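# Lift the plate from the tray onto the table

## Task

Get the plate out of the gray tray and set it down lying flat on the table so that no part of it extends beyond the outer edge of the blue tape outline, with the tray still standing upright afterwards.

## Robot and tools

Robot. Two arms, left_arm and right_arm, each fitted with an identical five-fingered right hand, so the two hands are not mirror images. Their bases sit almost unrotated at left_arm (+0.087, +0.502, +0.010) m and right_arm (+0.049, -0.473, +0.009) m in the scene frame. A post stands behind the arms. Loose objects may occasionally get a brief push from outside.

Frames. Scene frame: origin at table-top height halfway between the arms, +z up, +x out over the table, left_arm toward +y (not the image side). Each arm reports its hand point position, quaternion and velocities in its own base frame. Pose offsets in calls are expressed along the current Hand target's own axes. The hand point lies 0.05 m in front of the palm; its +z runs along the straightened fingers (tips reach 0.06 to 0.07 m past it), +y points out of the palm, +x runs across the palm away from the thumb. A bracket on the little-finger side of the wrist can strike things, and with the fingers level the wrist can hang lower than the hand point and touch the table first.

A row: 28 numbers, each in [-1, 1], always for both arms. Order: left_arm dx, dy, dz, rx, ry, rz; then the left hand's little, ring, middle, index, thumb_bend, thumb_turn, force_limit, speed; then the same fourteen for right_arm. The six pose numbers are an offset from the Hand target held when the action or move began, not from the previous row; 1.0 equals 0.6 m or 180 degrees, and rx, ry, rz form a single rotation vector. Six zeros means no new pose request. Hand numbers are absolute settings, not offsets: fingers and thumb_bend +1 straight, -1 curled; thumb_turn +1 beside the palm, -1 across in front of it (needed for a wrap grip on things about 0.035 to 0.065 m thick). force_limit maps -1..+1 to roughly 0..10 N at the fingertip (0..15 N for the thumb motors); speed rises from near zero at -1 to full at +0.48 and above. No value means unchanged: to keep a hand as it is, repeat the eight numbers last sent to it (before any were sent, use hand_measured plus hand_force_limit and hand_speed). For a gentle grip close with speed at -0.94 or lower.

Tools.
execute_actions(actions, cameras): actions is a list of actions; each action is up to 15 rows, one per 1/30 s step, a short one holding its last row. Images come only for an empty actions list or when cameras names them.
move(target, speed, blend, stop_force, zero, blocking, cameras): target is one row or up to 15 rows; every row's offsets count from the Hand targets at the move's start. Paths are straight and ignore obstacles, capped at 10 s. speed is m/s, 0.002 to 3.2 (default 0.25), one value or one per target. blend is a corner radius in m for lists (0 stops at each target). stop_force, 4 to 120 N, ends an arm's path when its wrist sensor feels that much resistance; use slow approaches with it, keep the tool numbers the same in every row, and don't rely on it while rotating. zero (only with stop_force) re-zeros the sensor first, default true. blocking=false returns after about 0.5 s while the move continues (not allowed with stop_force).
wait(seconds 0 to 3600); stop() brakes a running move; zoom_image(camera cam_high or cam_low, region [x0, y0, x1, y1] in pixels, at most 504 each way); show_instructions(); zero_wrist_force(arm left_arm or right_arm); finished_scene(scene 1), which is final.

Results. Per arm: end_effector_position (m), end_effector_quat_wxyz, velocities (omitted when joints are still), Hand target (the last commanded pose after clipping; next offsets start here; the hand often rests a bit short of it), Joint positions and torques, Wrist force, Wrist torque and the peak reading since last shown (tool axes, N and N m). Per hand: hand_measured, hand_stopped_by (moving, target, force, stalled, fault) and hand_load_n, all in the motor order above; a lost grip shows as load near 0. A move adds a move: line saying done, off_target, moving, held or fault, plus limits=paced (pose clipped) or limits=held (steps withheld). Cameras: cam_high and cam_low, 896x504.

Cautions. Orientation commands are clipped to within 32 degrees of the measured one each step; the drive needs time, so big moves may land short. Keep the wrist away from its own base's vertical axis, or the move is refused or the elbow swings. Arms are stiff: aiming even slightly past a solid contact can trigger a fault, a 10 s stop, at about 150 N external force or at joint torque limits (elbow 135, wrists 48.6 N m), or if a shoulder or elbow drifts 7.5 degrees off plan. To release a press, command back past the hand point. Don't let the arms or hands collide or grip each other. Sustained loads or stretched poses heat motors (MOTOR HOT, then a brake stop). Avoid dropping the plate even a few mm, hitting things, slamming, over-squeezing fingers, tipping the tray, or letting anything leave the table.

Each tool is called after ">>>" as name(argument=value, ...) on one line, values as JSON.

Reference images:

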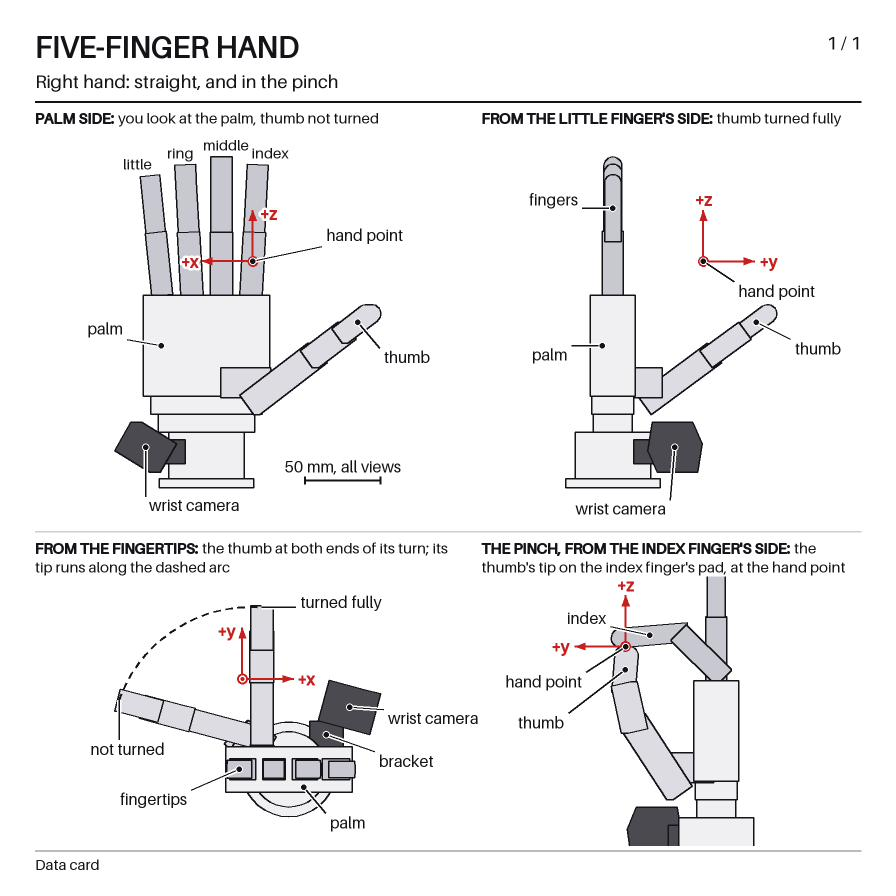

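## Session

>>> execute_actions(actions=[])

Scene clock: 0.00 s.
left_arm: end_effector_position=(+0.3937, -0.5124, +0.3814) hand_measured=(+1.000, +1.000, +1.000, +1.000, +1.000, +1.000) hand_load_n=(+0.0, +0.0, +0.0, +0.0, +0.0, +0.0) hand_stopped_by=(target, target, target, target, target, target) hand_force_limit=0.00 hand_speed=-0.80 end_effector_quat_wxyz=(+0.232, +0.859, +0.323, -0.323) | right_arm: end_effector_position=(+0.6437, +0.0511, +0.2601) hand_measured=(+1.000, +1.000, +1.000, +1.000, +1.000, +1.000) hand_load_n=(+0.0, +0.0, +0.0, +0.0, +0.0, +0.0) hand_stopped_by=(target, target, target, target, target, target) hand_force_limit=0.00 hand_speed=-0.80 end_effector_quat_wxyz=(+0.186, +0.825, +0.529, +0.066)
Joint positions: left_arm=[-0.871 -1.373 1.761 0.894 2.348 -0.138] | right_arm=[-0.019 -1.364 1.838 0.772 1.803 0.374]
Joint velocities: within noise
Joint torques (N m): no reading
Wrist force (N): no reading
Wrist torque (N m): no reading
Wrist force, peak (N): no reading
Hand target: left_arm +0.3937, -0.5124, +0.3814; +0.232, +0.859, +0.323, -0.323 | right_arm +0.6437, +0.0511, +0.2601; +0.186, +0.825, +0.529, +0.066

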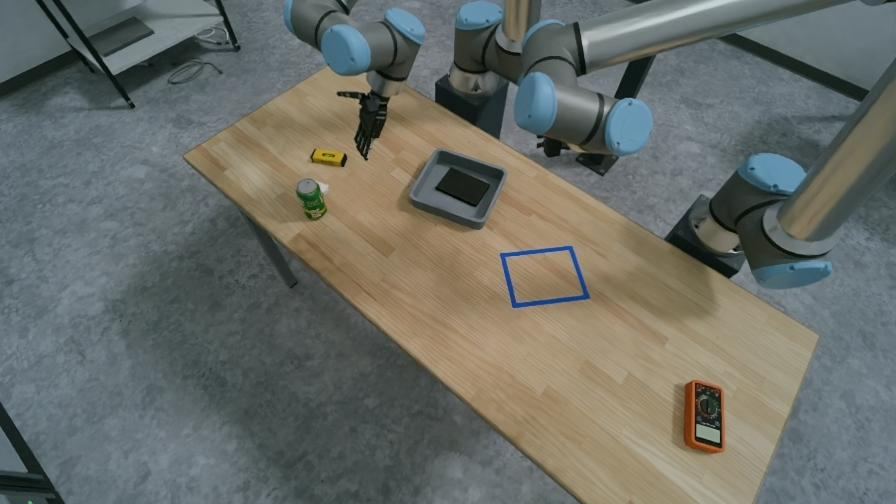

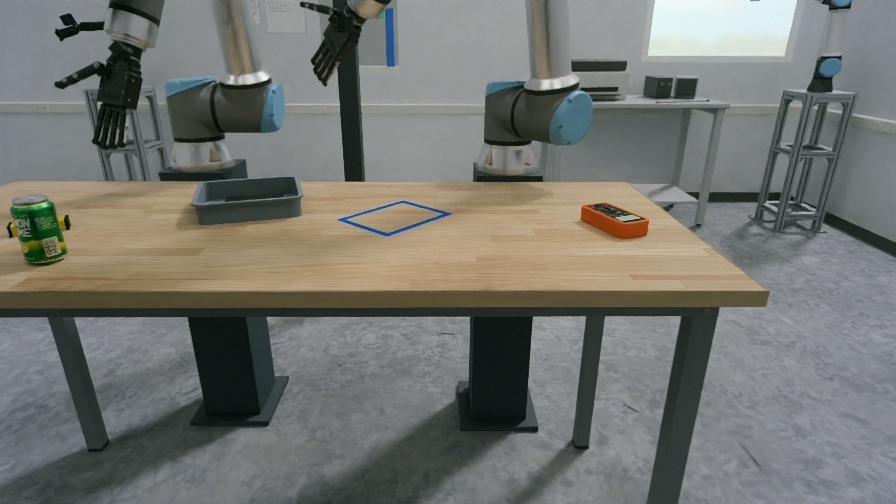

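>>> zoom_image(camera="cam_high", region=[380, 120, 620, 330])

>>> zoom_image(camera="cam_low", region=[150, 150, 470, 260])

>>> zoom_image(camera="cam_high", region=[280, 0, 784, 300])

Scaled by 2.100 from the camera's image (finer frame: 1280x720).

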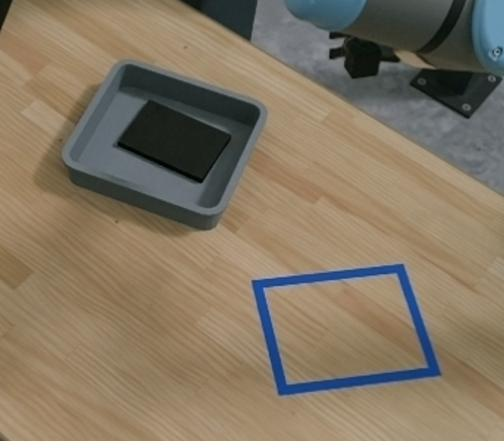

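Scaled by 1.575 from the camera's image (finer frame: 1280x720).

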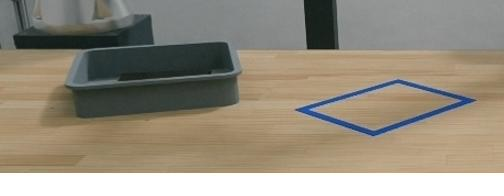

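Scaled by 1.000.

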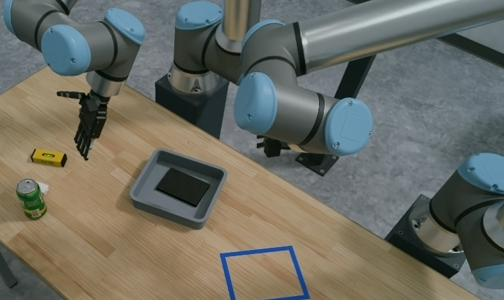

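>>> zoom_image(camera="cam_high", region=[400, 140, 520, 240])

>>> zoom_image(camera="cam_low", region=[180, 165, 320, 235])

Scaled by 4.200 from the camera's image (finer frame: 1280x720).

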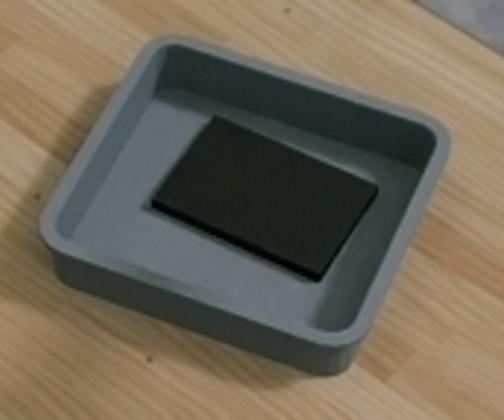

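Scaled by 3.600 from the camera's image (finer frame: 1280x720).

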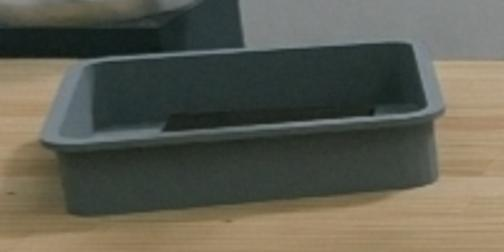

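>>> move(target=[0.271,-0.318,-0.368,0,0,0,1,1,1,1,1,1,0,-0.8,0,0,0,0,0,0,-1,-1,1,1,1,-1,0,0], speed=0.3)

>>> move(target=[0,0,0,0,0,0,1,1,1,1,1,1,0,-0.8,0.246,-0.367,-0.318,0.2134,0.18,0.756,-1,-1,1,1,1,-1,0,0], speed=0.3, cameras=["all"])

Scene clock: 55.93 s.
left_arm: end_effector_position=(+0.4436, -0.1822, +0.3814) hand_measured=(+1.000, +1.000, +1.000, +1.000, +1.000, +1.000) hand_load_n=(+0.0, +0.0, +0.0, +0.0, +0.0, +0.0) hand_stopped_by=(target, target, target, target, target, target) hand_force_limit=0.00 hand_speed=-0.80 end_effector_quat_wxyz=(+0.232, +0.859, +0.323, -0.323) | right_arm: end_effector_position=(+0.6437, +0.0511, +0.2601) hand_measured=(-1.000, -1.000, +1.000, +1.000, +1.000, -1.000) hand_load_n=(+0.0, +0.0, +0.0, +0.0, +0.0, +0.0) hand_stopped_by=(target, target, target, target, target, target) hand_force_limit=0.00 hand_speed=0.00 end_effector_quat_wxyz=(+0.186, +0.825, +0.529, +0.066)
Joint positions: left_arm=[-0.272 -1.375 1.904 1.363 2.337 0.71] | right_arm=[-0.019 -1.364 1.838 0.772 1.803 0.374]
Joint torques (N m): left_arm=[11.54 -37.48 -42.03 9.53 -0.08 2.28] | right_arm=[0.62 -49.74 -32.6 3.16 0.68 -0.22]
Wrist force (N): left_arm=[-0.2 -0.1 0.3] | right_arm=[-0.1 -0.4 -0.6]
Wrist torque (N m): left_arm=[-0.07 -0.05 -0.18] | right_arm=[-0.02 0.03 -0.02]
Wrist force, peak (N): left_arm=[-0.5 1.1 1.2] | right_arm=[-0.2 -1.0 0.0]
Hand target: left_arm +0.4436, -0.1821, +0.3815; +0.232, +0.859, +0.323, -0.323 | right_arm +0.6437, +0.0511, +0.2601; +0.186, +0.825, +0.529, +0.066
Off the commanded pose: left_arm 0.000 m, 0 deg | right_arm 0.000 m, 0 deg.
move: done

Scene clock: 60.87 s.
left_arm: end_effector_position=(+0.4436, -0.1821, +0.3815) hand_measured=(+1.000, +1.000, +1.000, +1.000, +1.000, +1.000) hand_load_n=(+0.0, +0.0, +0.0, +0.0, +0.0, +0.0) hand_stopped_by=(target, target, target, target, target, target) hand_force_limit=0.00 hand_speed=-0.80 end_effector_quat_wxyz=(+0.232, +0.859, +0.323, -0.323) | right_arm: end_effector_position=(+0.4623, +0.3105, +0.3404) hand_measured=(-1.000, -1.000, +1.000, +1.000, +1.000, -1.000) hand_load_n=(+0.0, +0.0, +0.0, +0.0, +0.0, +0.0) hand_stopped_by=(target, target, target, target, target, target) hand_force_limit=0.00 hand_speed=0.00 end_effector_quat_wxyz=(-0.325, +0.754, -0.524, +0.228)
Joint positions: left_arm=[-0.272 -1.375 1.904 1.363 2.337 0.711] | right_arm=[0.159 -1.756 1.984 0.536 1.431 3.004]
Joint torques (N m): left_arm=[12.13 -36.1 -42.93 8.72 0.01 2.33] | right_arm=[17.23 -39.77 -28.66 -0.55 2.08 2.17]
Wrist force (N): left_arm=[-0.2 0.1 0.5] | right_arm=[-0.6 1.1 -0.8]
Wrist torque (N m): left_arm=[-0.06 -0.06 -0.18] | right_arm=[-0.02 0.01 -0.11]
Wrist force, peak (N): left_arm=[-0.4 0.1 0.7] | right_arm=[-1.9 0.2 -0.9]
Hand target: left_arm +0.4436, -0.1821, +0.3815; +0.232, +0.859, +0.323, -0.323 | right_arm +0.4623, +0.3106, +0.3404; -0.325, +0.754, -0.524, +0.228
Off the commanded pose: left_arm 0.000 m, 0 deg | right_arm 0.000 m, 0 deg.
move: done

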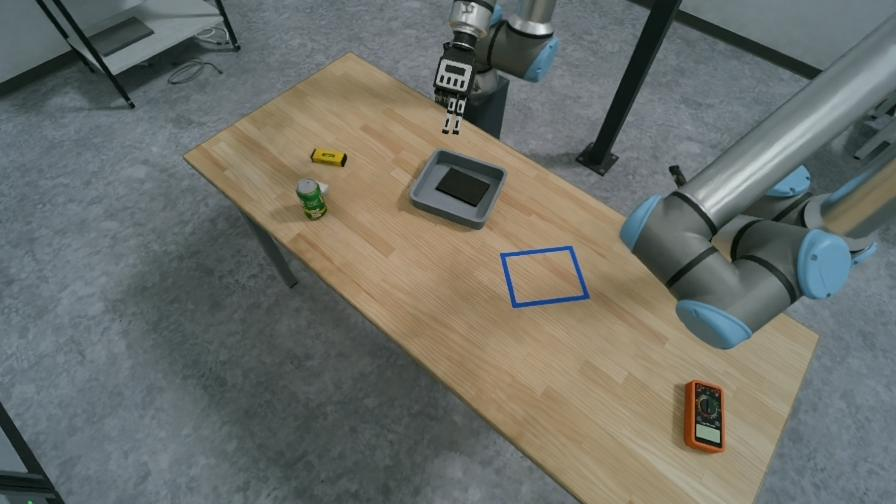

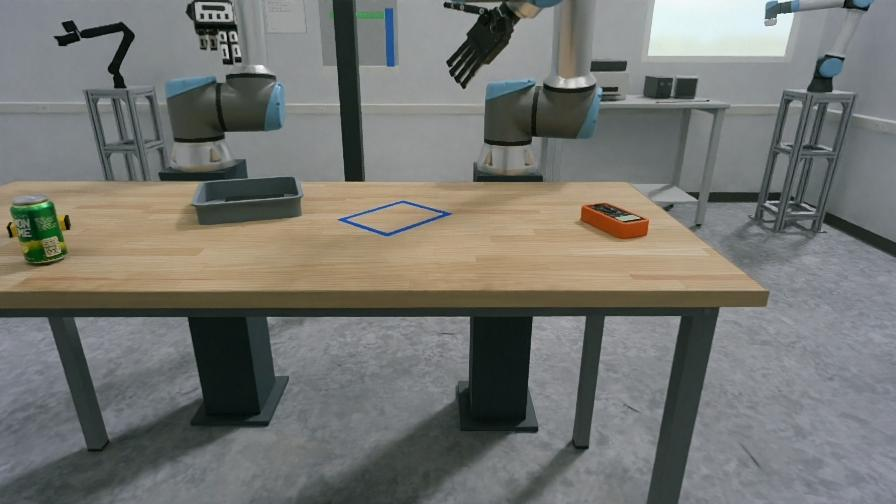

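>>> zoom_image(camera="cam_high", region=[390, 0, 550, 240])

>>> zoom_image(camera="cam_low", region=[150, 0, 300, 240])

Scaled by 2.100 from the camera's image (finer frame: 1280x720).

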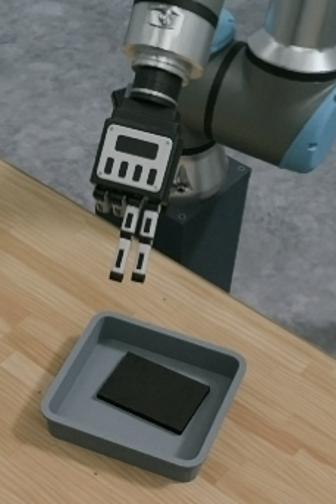

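Scaled by 2.100 from the camera's image (finer frame: 1280x720).

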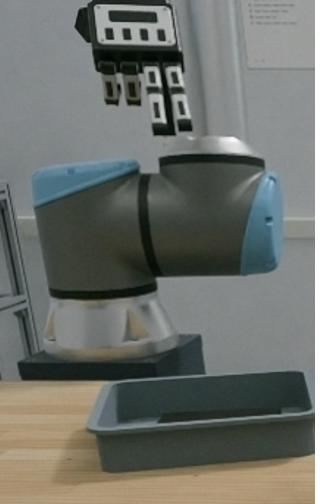

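>>> move(target=[0,0,0,0,0,0,1,1,1,1,1,1,0,-0.8,0,0.280,0.261,0,0,0,-1,-1,1,1,1,-1,0,0], speed=0.15, cameras=["all"])

>>> zoom_image(camera="cam_high", region=[390, 80, 550, 240])

>>> zoom_image(camera="cam_low", region=[150, 80, 330, 240])

Scene clock: 69.20 s.
left_arm: end_effector_position=(+0.4436, -0.1821, +0.3815) hand_measured=(+1.000, +1.000, +1.000, +1.000, +1.000, +1.000) hand_load_n=(+0.0, +0.0, +0.0, +0.0, +0.0, +0.0) hand_stopped_by=(target, target, target, target, target, target) hand_force_limit=0.00 hand_speed=-0.80 end_effector_quat_wxyz=(+0.232, +0.859, +0.323, -0.323) | right_arm: end_effector_position=(+0.4618, +0.3093, +0.1108) hand_measured=(-1.000, -1.000, +1.000, +1.000, +1.000, -1.000) hand_load_n=(+0.0, +0.5, +0.0, -0.5, +0.0, +0.0) hand_stopped_by=(target, target, target, target, target, target) hand_force_limit=0.00 hand_speed=0.00 end_effector_quat_wxyz=(-0.325, +0.754, -0.524, +0.228)
Joint positions: left_arm=[-0.272 -1.375 1.904 1.363 2.337 0.711] | right_arm=[0.156 -1.561 2.263 0.062 1.429 3.002]
Joint torques (N m): left_arm=[13.04 -37.13 -43.37 8.42 0.07 2.42] | right_arm=[19.68 -19.77 -20.28 -0.21 1.67 3.32]
Wrist force (N): left_arm=[0.0 0.5 0.4] | right_arm=[-0.4 1.9 -0.8]
Wrist torque (N m): left_arm=[0.01 -0.08 -0.15] | right_arm=[0.11 0.05 0.10]
Wrist force, peak (N): left_arm=[-0.6 0.2 0.6] | right_arm=[0.0 2.4 0.1]
Hand target: left_arm +0.4436, -0.1821, +0.3815; +0.232, +0.859, +0.323, -0.323 | right_arm +0.4617, +0.3094, +0.1107; -0.325, +0.754, -0.524, +0.228
Off the commanded pose: left_arm 0.000 m, 0 deg | right_arm 0.000 m, 0 deg.
move: done

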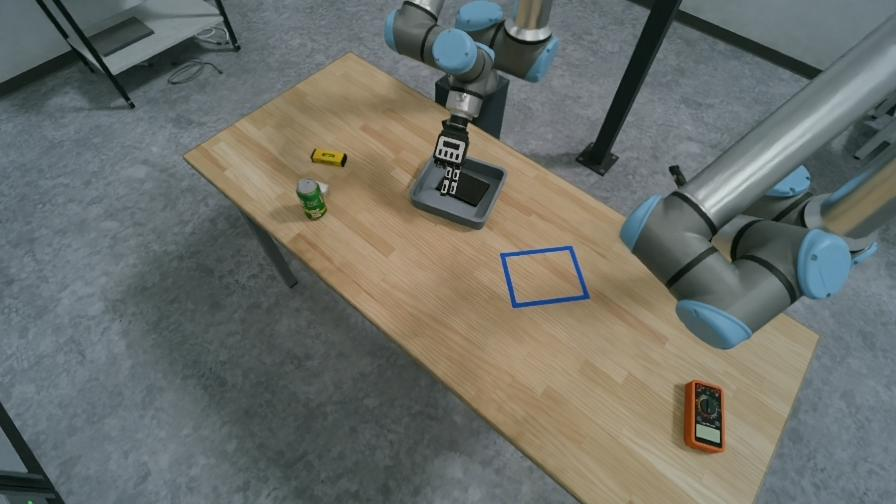

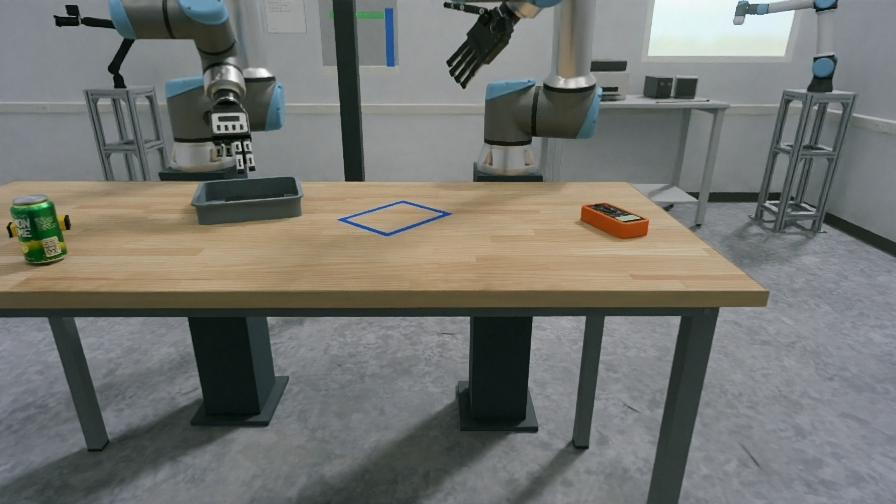

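Scaled by 3.150 from the camera's image (finer frame: 1280x720).

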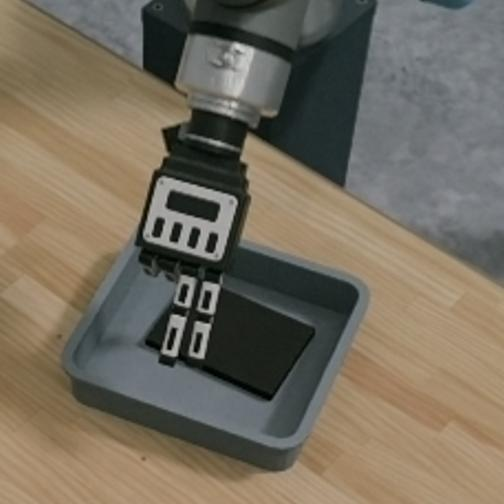

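Scaled by 2.800 from the camera's image (finer frame: 1280x720).

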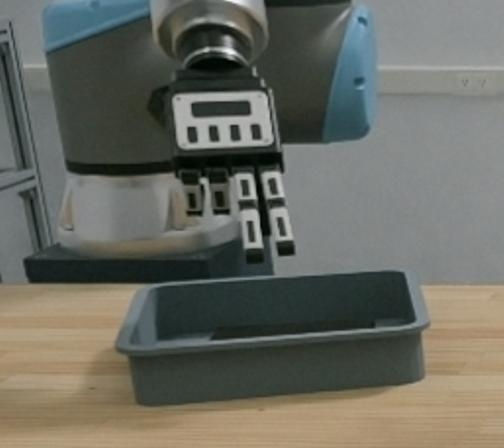

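>>> move(target=[0,0,0,0,0,0,1,1,1,1,1,1,0,-0.8,0.008,-0.0535,0.0575,0.0159,0.054,0.0479,-1,-1,-1,-1,1,-1,0,0], speed=0.15, cameras=["all"])

>>> zoom_image(camera="cam_high", region=[390, 100, 530, 240])

>>> zoom_image(camera="cam_low", region=[180, 100, 320, 240])

Scene clock: 110.87 s.
left_arm: end_effector_position=(+0.4436, -0.1821, +0.3815) hand_measured=(+1.000, +1.000, +1.000, +1.000, +1.000, +1.000) hand_load_n=(+0.0, +0.0, -0.5, +0.0, +0.0, +0.0) hand_stopped_by=(target, target, target, target, target, target) hand_force_limit=0.00 hand_speed=-0.80 end_effector_quat_wxyz=(+0.232, +0.859, +0.323, -0.323) | right_arm: end_effector_position=(+0.5076, +0.3212, +0.1105) hand_measured=(-1.000, -1.000, -1.000, -1.000, +1.000, -1.000) hand_load_n=(+0.0, +0.0, +0.0, +0.0, +0.0, +0.0) hand_stopped_by=(target, target, target, target, target, target) hand_force_limit=0.00 hand_speed=0.00 end_effector_quat_wxyz=(-0.314, +0.682, -0.598, +0.279)
Joint positions: left_arm=[-0.272 -1.375 1.904 1.363 2.337 0.711] | right_arm=[0.255 -1.492 2.199 0 1.67 3.22]
Joint torques (N m): left_arm=[12.84 -37.18 -42.55 8.89 -0.19 2.64] | right_arm=[20.23 -21.96 -37.8 -1.2 2.58 2.19]
Wrist force (N): left_arm=[-0.4 -0.1 0.6] | right_arm=[-0.3 1.8 -0.4]
Wrist torque (N m): left_arm=[-0.09 -0.03 -0.20] | right_arm=[0.08 -0.01 -0.08]
Wrist force, peak (N): left_arm=[-0.5 0.2 0.5] | right_arm=[-0.1 2.7 -0.6]
Hand target: left_arm +0.4436, -0.1821, +0.3815; +0.232, +0.859, +0.323, -0.323 | right_arm +0.5076, +0.3213, +0.1105; -0.314, +0.682, -0.598, +0.279
Off the commanded pose: left_arm 0.000 m, 0 deg | right_arm 0.000 m, 0 deg.
move: done

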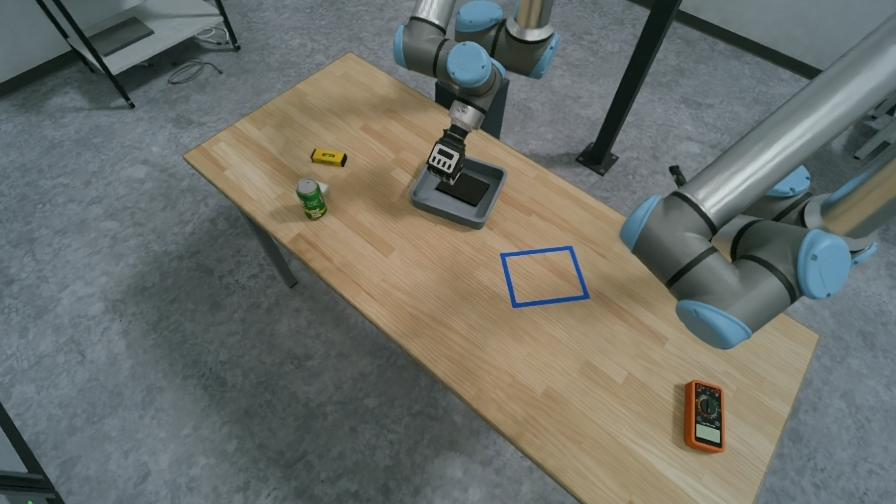

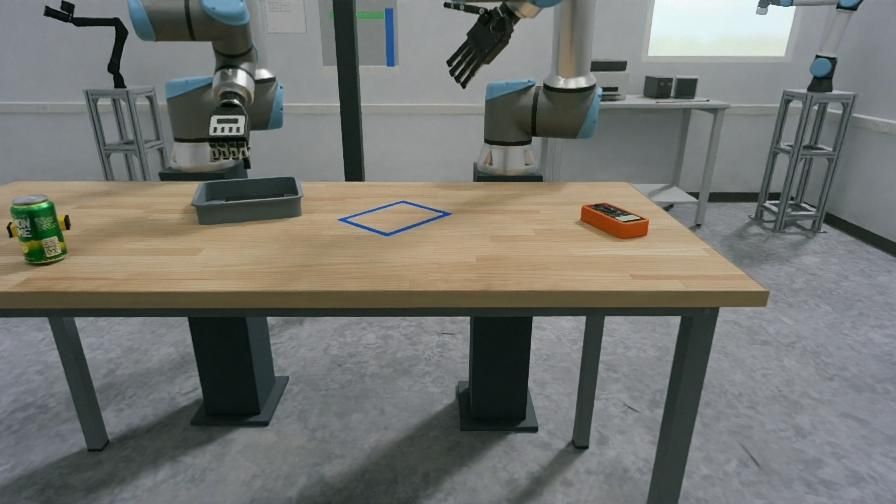

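Scaled by 3.600 from the camera's image (finer frame: 1280x720).

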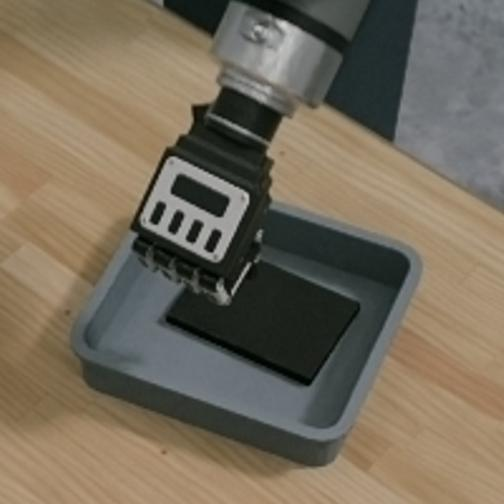

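Scaled by 3.600 from the camera's image (finer frame: 1280x720).

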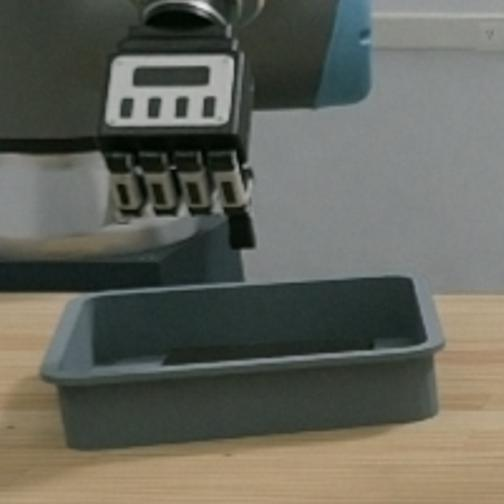

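>>> move(target=[0,0,0,0,0,0,1,1,1,1,1,1,0,-0.8,0,0.0893,0.0751,0,0,0,-1,-1,-1,-1,1,-1,0,0], speed=0.08, stop_force=8, cameras=["all"])

>>> zoom_image(camera="cam_high", region=[390, 100, 530, 240])

>>> zoom_image(camera="cam_low", region=[180, 100, 320, 240])

Scene clock: 123.07 s.
left_arm: end_effector_position=(+0.4436, -0.1821, +0.3815) hand_measured=(+1.000, +1.000, +1.000, +1.000, +1.000, +1.000) hand_load_n=(+0.0, +0.0, +0.0, +0.0, +0.0, +0.0) hand_stopped_by=(target, target, target, target, target, target) hand_force_limit=0.00 hand_speed=-0.80 end_effector_quat_wxyz=(+0.232, +0.859, +0.323, -0.323) | right_arm: end_effector_position=(+0.5074, +0.3209, +0.0405) hand_measured=(-1.000, -1.000, -1.000, -1.000, +1.000, -1.000) hand_load_n=(+0.0, +0.0, +0.0, +0.0, +0.0, +0.0) hand_stopped_by=(target, target, target, target, target, target) hand_force_limit=0.00 hand_speed=0.00 end_effector_quat_wxyz=(-0.314, +0.682, -0.598, +0.279)
Joint positions: left_arm=[-0.272 -1.375 1.904 1.363 2.337 0.711] | right_arm=[0.254 -1.391 2.251 -0.153 1.67 3.22]
Joint torques (N m): left_arm=[12.5 -35.15 -42.71 8.58 0.11 2.97] | right_arm=[-4.26 -27.8 -17.38 -1.28 0.34 -2.41]
Wrist force (N): left_arm=[-0.3 0.1 0.4] | right_arm=[0.2 1.7 0.2]
Wrist torque (N m): left_arm=[-0.05 -0.03 -0.18] | right_arm=[0.05 -0.09 0.00]
Wrist force, peak (N): left_arm=[-0.6 0.2 0.5] | right_arm=[-0.4 2.3 0.2]
Hand target: left_arm +0.4436, -0.1821, +0.3815; +0.232, +0.859, +0.323, -0.323 | right_arm +0.5074, +0.3209, +0.0405; -0.314, +0.682, -0.598, +0.279
Off the commanded pose: left_arm 0.000 m, 0 deg | right_arm 0.000 m, 0 deg.
move: done

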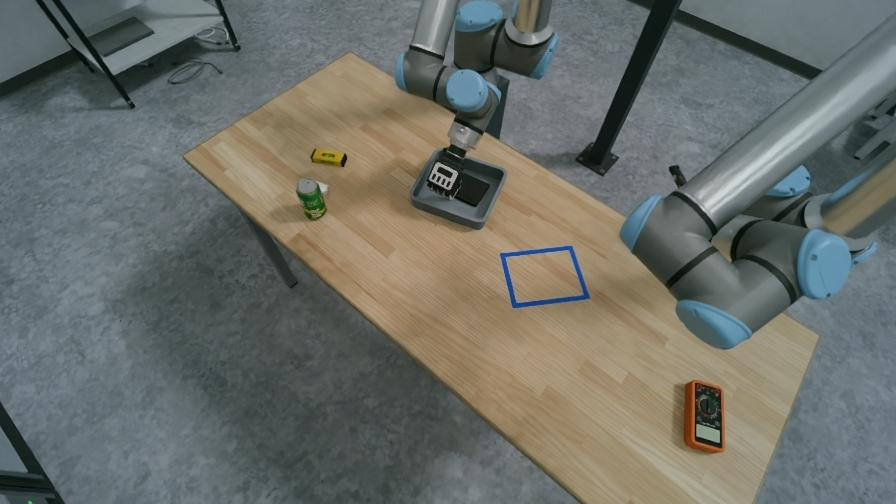

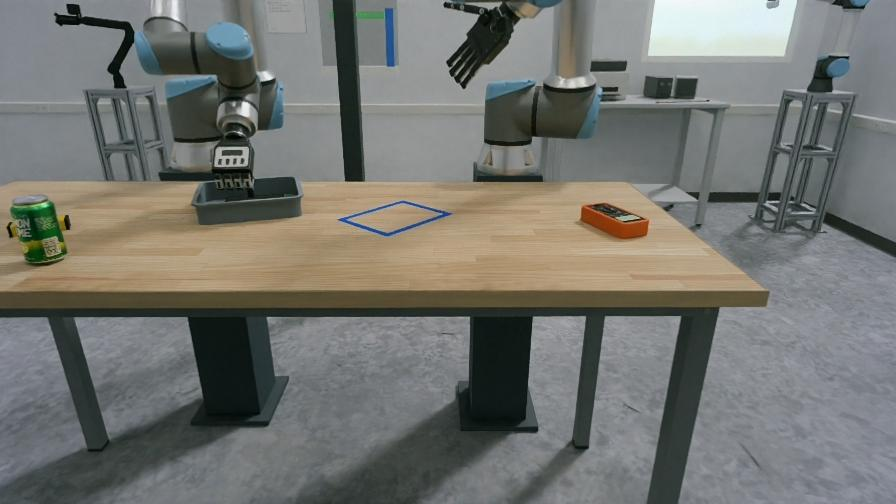

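Scaled by 3.600 from the camera's image (finer frame: 1280x720).

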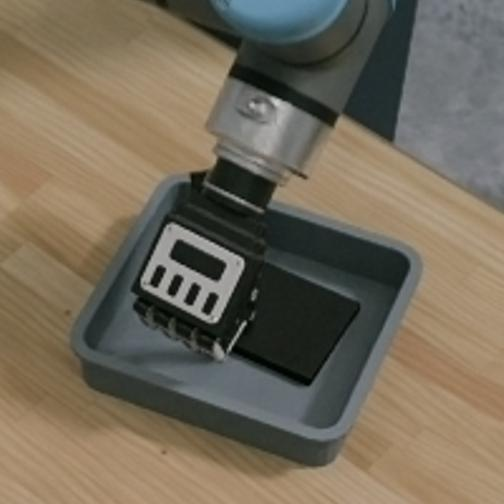

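Scaled by 3.600 from the camera's image (finer frame: 1280x720).

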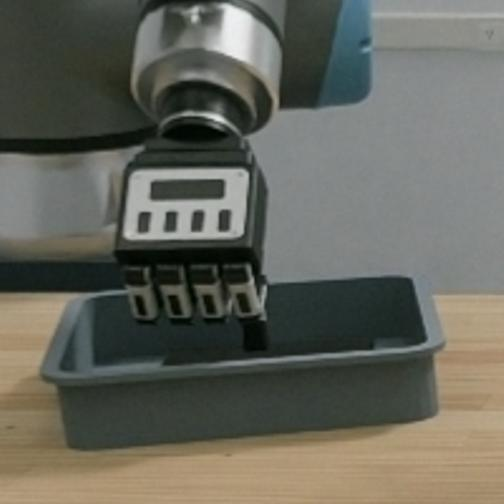

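>>> move(target=[0,0,0,0,0,0,1,1,1,1,1,1,0,-0.8,0,0.0574,0.0483,0,0,0,-1,-1,-1,-1,1,-1,0,0], speed=0.01, stop_force=5, cameras=["all"])

>>> zoom_image(camera="cam_high", region=[390, 100, 530, 240])

>>> zoom_image(camera="cam_low", region=[180, 100, 320, 240])

Scene clock: 130.47 s.
left_arm: end_effector_position=(+0.4436, -0.1821, +0.3815) hand_measured=(+1.000, +1.000, +1.000, +1.000, +1.000, +1.000) hand_load_n=(+0.0, +0.0, +0.0, +0.0, +0.0, -0.5) hand_stopped_by=(target, target, target, target, target, target) hand_force_limit=0.00 hand_speed=-0.80 end_effector_quat_wxyz=(+0.232, +0.859, +0.323, -0.323) | right_arm: end_effector_position=(+0.5073, +0.3208, +0.0202) hand_measured=(-1.000, -1.000, -1.000, -1.000, +1.000, -1.000) hand_load_n=(+0.0, +0.0, +0.0, +0.5, +0.0, +0.0) hand_stopped_by=(target, target, target, target, target, target) hand_force_limit=0.00 hand_speed=0.00 end_effector_quat_wxyz=(-0.314, +0.682, -0.598, +0.279)
Joint positions: left_arm=[-0.272 -1.375 1.904 1.363 2.337 0.711] | right_arm=[0.254 -1.358 2.263 -0.198 1.67 3.22]
Joint torques (N m): left_arm=[12.96 -39.76 -42.9 8.8 0.19 2.79] | right_arm=[-14.19 -53.05 -30.4 4.07 0.13 -3.53]
Wrist force (N): left_arm=[-0.2 0.0 0.5] | right_arm=[-0.3 -2.3 -3.2]
Wrist torque (N m): left_arm=[-0.07 -0.06 -0.18] | right_arm=[-0.25 0.00 0.02]
Wrist force, peak (N): left_arm=[-0.5 0.3 0.5] | right_arm=[-0.2 -6.2 -6.9]
Hand target: left_arm +0.4436, -0.1821, +0.3815; +0.232, +0.859, +0.323, -0.323 | right_arm +0.5073, +0.3208, +0.0202; -0.314, +0.682, -0.598, +0.279 (not the last commanded pose)
Off the commanded pose: left_arm 0.000 m, 0 deg | right_arm 0.025 m, 0 deg.
move: contact (right_arm)

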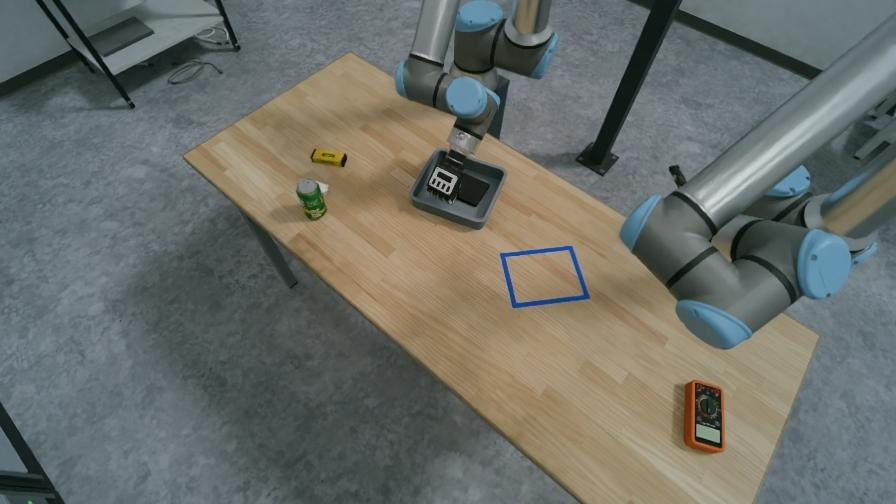

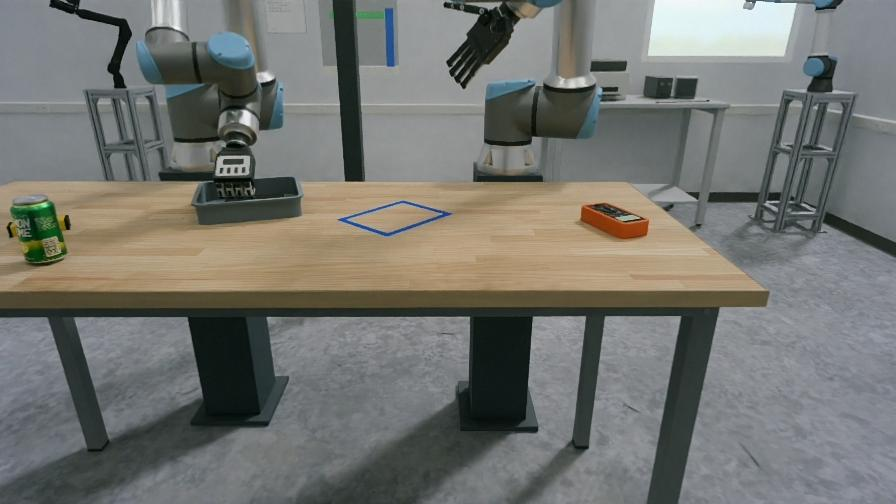

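Scaled by 3.600 from the camera's image (finer frame: 1280x720).

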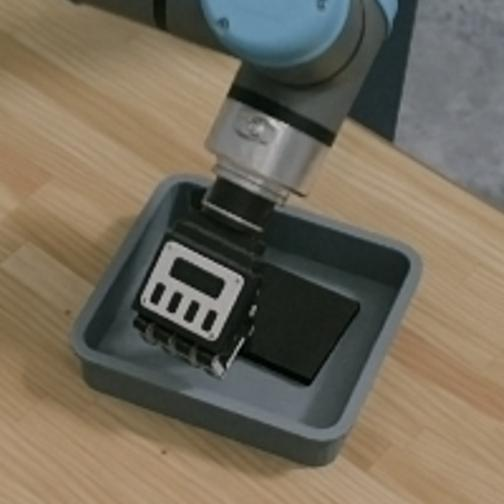

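Scaled by 3.600 from the camera's image (finer frame: 1280x720).

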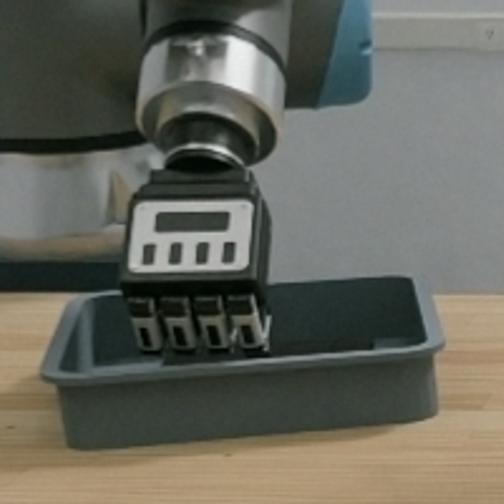

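>>> move(target=[[0,0,0,0,0,0,1,1,1,1,1,1,0,-0.8,0,-0.0128,-0.0107,0,0,0,-1,-1,-1,-1,1,-1,0,0],[0,0,0,0,0,0,1,1,1,1,1,1,0,-0.8,0,0.0688,-0.1076,0,0,0,-1,-1,-1,-1,1,-1,0,0]], speed=0.06, cameras=["all"])

>>> zoom_image(camera="cam_high", region=[390, 100, 530, 240])

>>> zoom_image(camera="cam_low", region=[180, 100, 320, 240])

Scene clock: 144.63 s.
left_arm: end_effector_position=(+0.4436, -0.1821, +0.3815) hand_measured=(+1.000, +1.000, +1.000, +1.000, +1.000, +1.000) hand_load_n=(+0.0, +0.0, +0.0, +0.0, +0.0, +0.0) hand_stopped_by=(target, target, target, target, target, target) hand_force_limit=0.00 hand_speed=-0.80 end_effector_quat_wxyz=(+0.232, +0.859, +0.323, -0.323) | right_arm: end_effector_position=(+0.4322, +0.3112, +0.0305) hand_measured=(-1.000, -1.000, -1.000, -1.000, +1.000, -1.000) hand_load_n=(+0.0, +0.0, +0.0, +0.5, -0.5, +0.0) hand_stopped_by=(target, target, target, target, target, target) hand_force_limit=0.00 hand_speed=0.00 end_effector_quat_wxyz=(-0.314, +0.682, -0.598, +0.279) end_effector_velocity=(-0.002, +0.001, +0.002) end_effector_angular_velocity=(+0.001, -0.003, +0.002)
Joint positions: left_arm=[-0.272 -1.375 1.904 1.363 2.337 0.711] | right_arm=[0.283 -1.472 2.379 -0.198 1.692 3.239]
Joint velocities: left_arm=[within noise] | right_arm=[0.002 -0.006 0.003 0 0 0]
Joint torques (N m): left_arm=[12.43 -38.33 -42.72 8.44 -0.09 2.66] | right_arm=[21.73 -44.87 -14.08 -1.27 2.29 3.01]
Wrist force (N): left_arm=[-0.2 0.3 0.4] | right_arm=[-0.4 1.5 0.2]
Wrist torque (N m): left_arm=[-0.02 -0.05 -0.17] | right_arm=[-0.02 0.02 -0.14]
Wrist force, peak (N): left_arm=[-0.5 -0.2 0.6] | right_arm=[-0.1 -2.7 -3.7]
Hand target: left_arm +0.4436, -0.1821, +0.3815; +0.232, +0.859, +0.323, -0.323 | right_arm +0.4320, +0.3111, +0.0305; -0.314, +0.682, -0.598, +0.279
Off the commanded pose: left_arm 0.000 m, 0 deg | right_arm 0.000 m, 0 deg.
move: done

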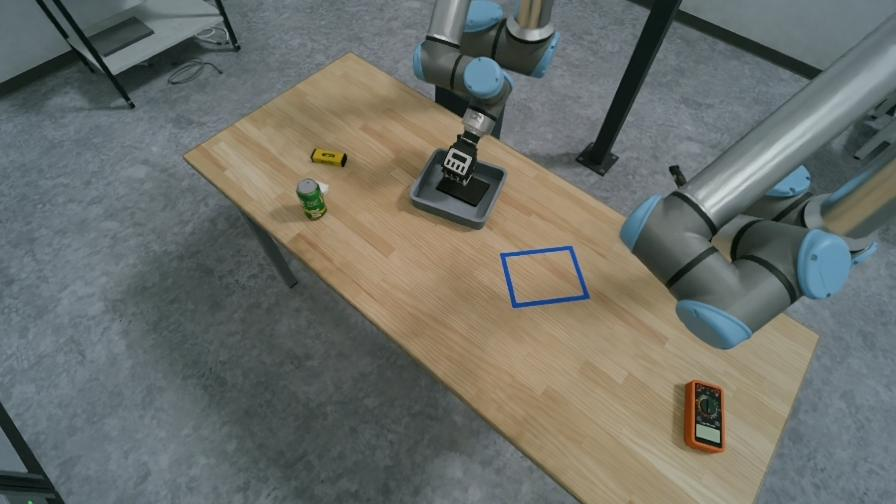

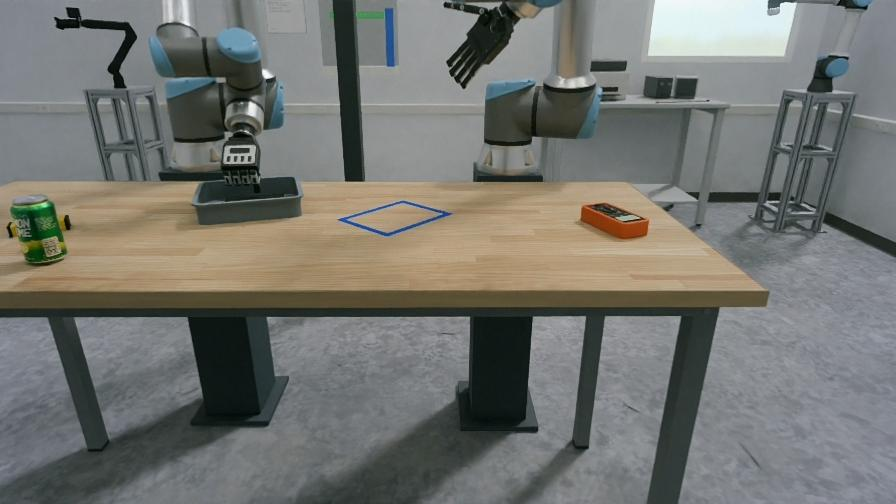

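Scaled by 3.600 from the camera's image (finer frame: 1280x720).

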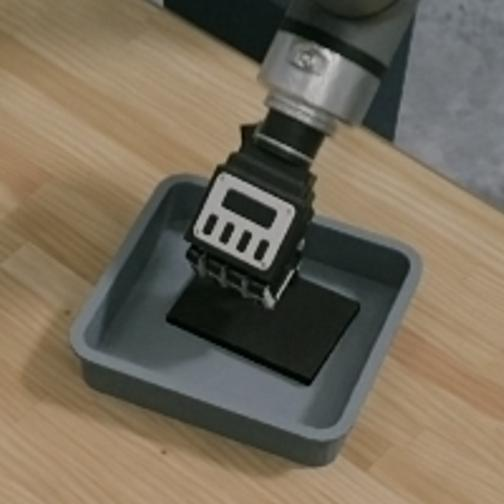

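Scaled by 3.600 from the camera's image (finer frame: 1280x720).

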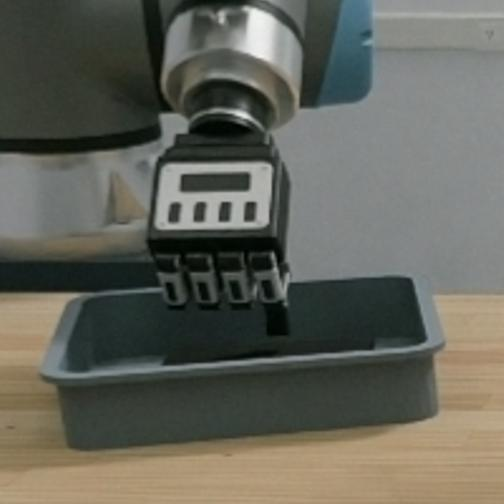

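>>> move(target=[0,0,0,0,0,0,1,1,1,1,1,1,0,-0.8,0,0.0319,0.0268,0,0,0,-1,-1,-1,-1,1,-1,0,0], speed=0.01, stop_force=5, cameras=["all"])

>>> zoom_image(camera="cam_low", region=[180, 100, 320, 240])

Scene clock: 155.30 s.
left_arm: end_effector_position=(+0.4436, -0.1821, +0.3815) hand_measured=(+1.000, +1.000, +1.000, +1.000, +1.000, +1.000) hand_load_n=(+0.0, +0.0, +0.0, +0.0, +0.0, -0.5) hand_stopped_by=(target, target, target, target, target, target) hand_force_limit=0.00 hand_speed=-0.80 end_effector_quat_wxyz=(+0.232, +0.859, +0.323, -0.323) | right_arm: end_effector_position=(+0.4320, +0.3111, +0.0201) hand_measured=(-1.000, -1.000, -1.000, -1.000, +1.000, -1.000) hand_load_n=(+0.0, +0.0, +0.0, +0.0, +0.0, +0.0) hand_stopped_by=(target, target, target, target, target, target) hand_force_limit=0.00 hand_speed=0.00 end_effector_quat_wxyz=(-0.314, +0.682, -0.598, +0.279)
Joint positions: left_arm=[-0.272 -1.375 1.904 1.363 2.337 0.711] | right_arm=[0.283 -1.453 2.386 -0.224 1.692 3.239]
Joint torques (N m): left_arm=[10 -37.29 -42.04 8.2 -0.08 2.43] | right_arm=[-0.71 -45.83 -29.67 4.05 -0.06 -0.23]
Wrist force (N): left_arm=[-0.2 -0.1 0.5] | right_arm=[-0.3 -2.8 -3.4]
Wrist torque (N m): left_arm=[-0.08 -0.05 -0.18] | right_arm=[-0.30 -0.01 -0.19]
Wrist force, peak (N): left_arm=[-0.4 0.0 0.7] | right_arm=[-0.7 -7.0 -7.4]
Hand target: left_arm +0.4436, -0.1821, +0.3815; +0.232, +0.859, +0.323, -0.323 | right_arm +0.4319, +0.3111, +0.0201; -0.314, +0.682, -0.598, +0.279 (not the last commanded pose)
Off the commanded pose: left_arm 0.000 m, 0 deg | right_arm 0.015 m, 0 deg.
move: contact (right_arm)

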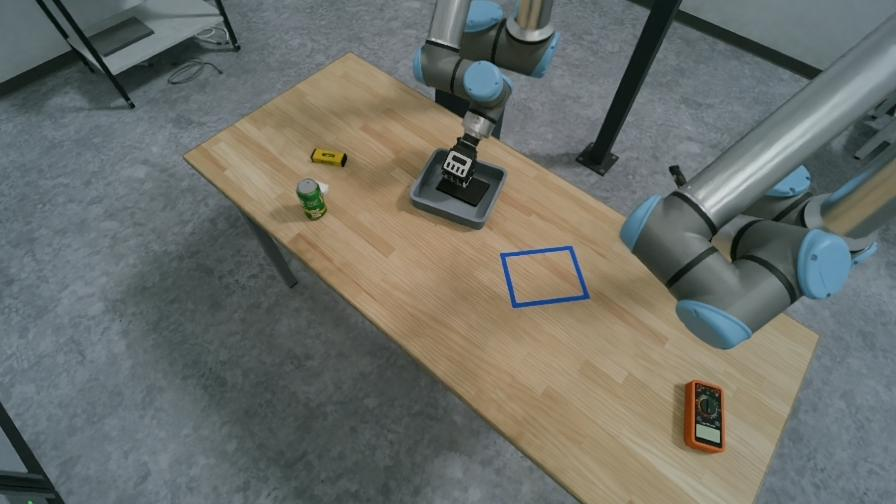

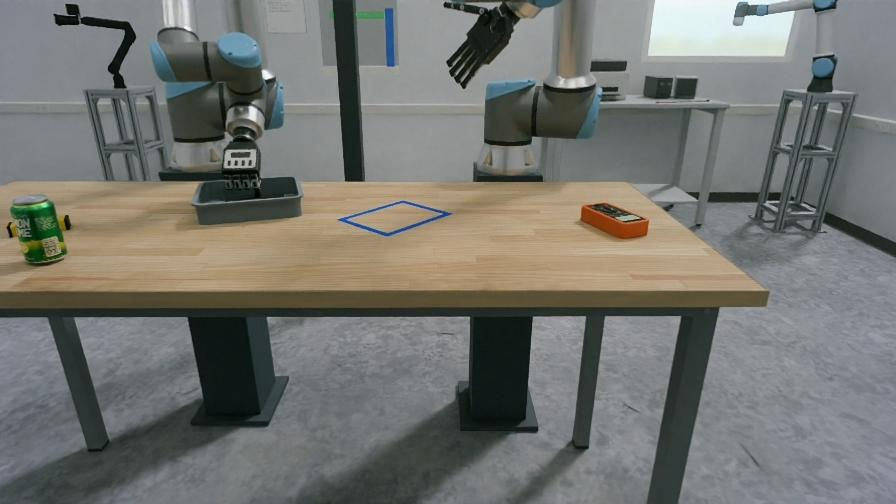

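Scaled by 3.600 from the camera's image (finer frame: 1280x720).

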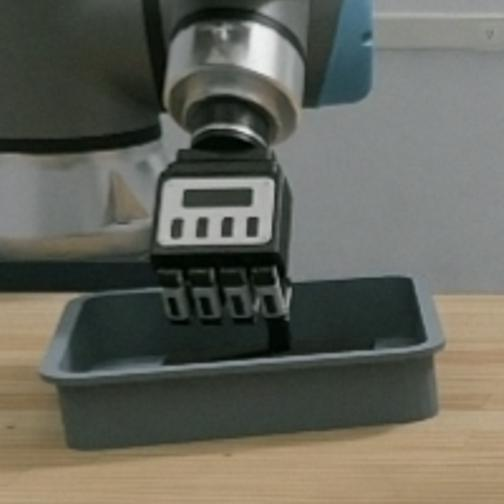

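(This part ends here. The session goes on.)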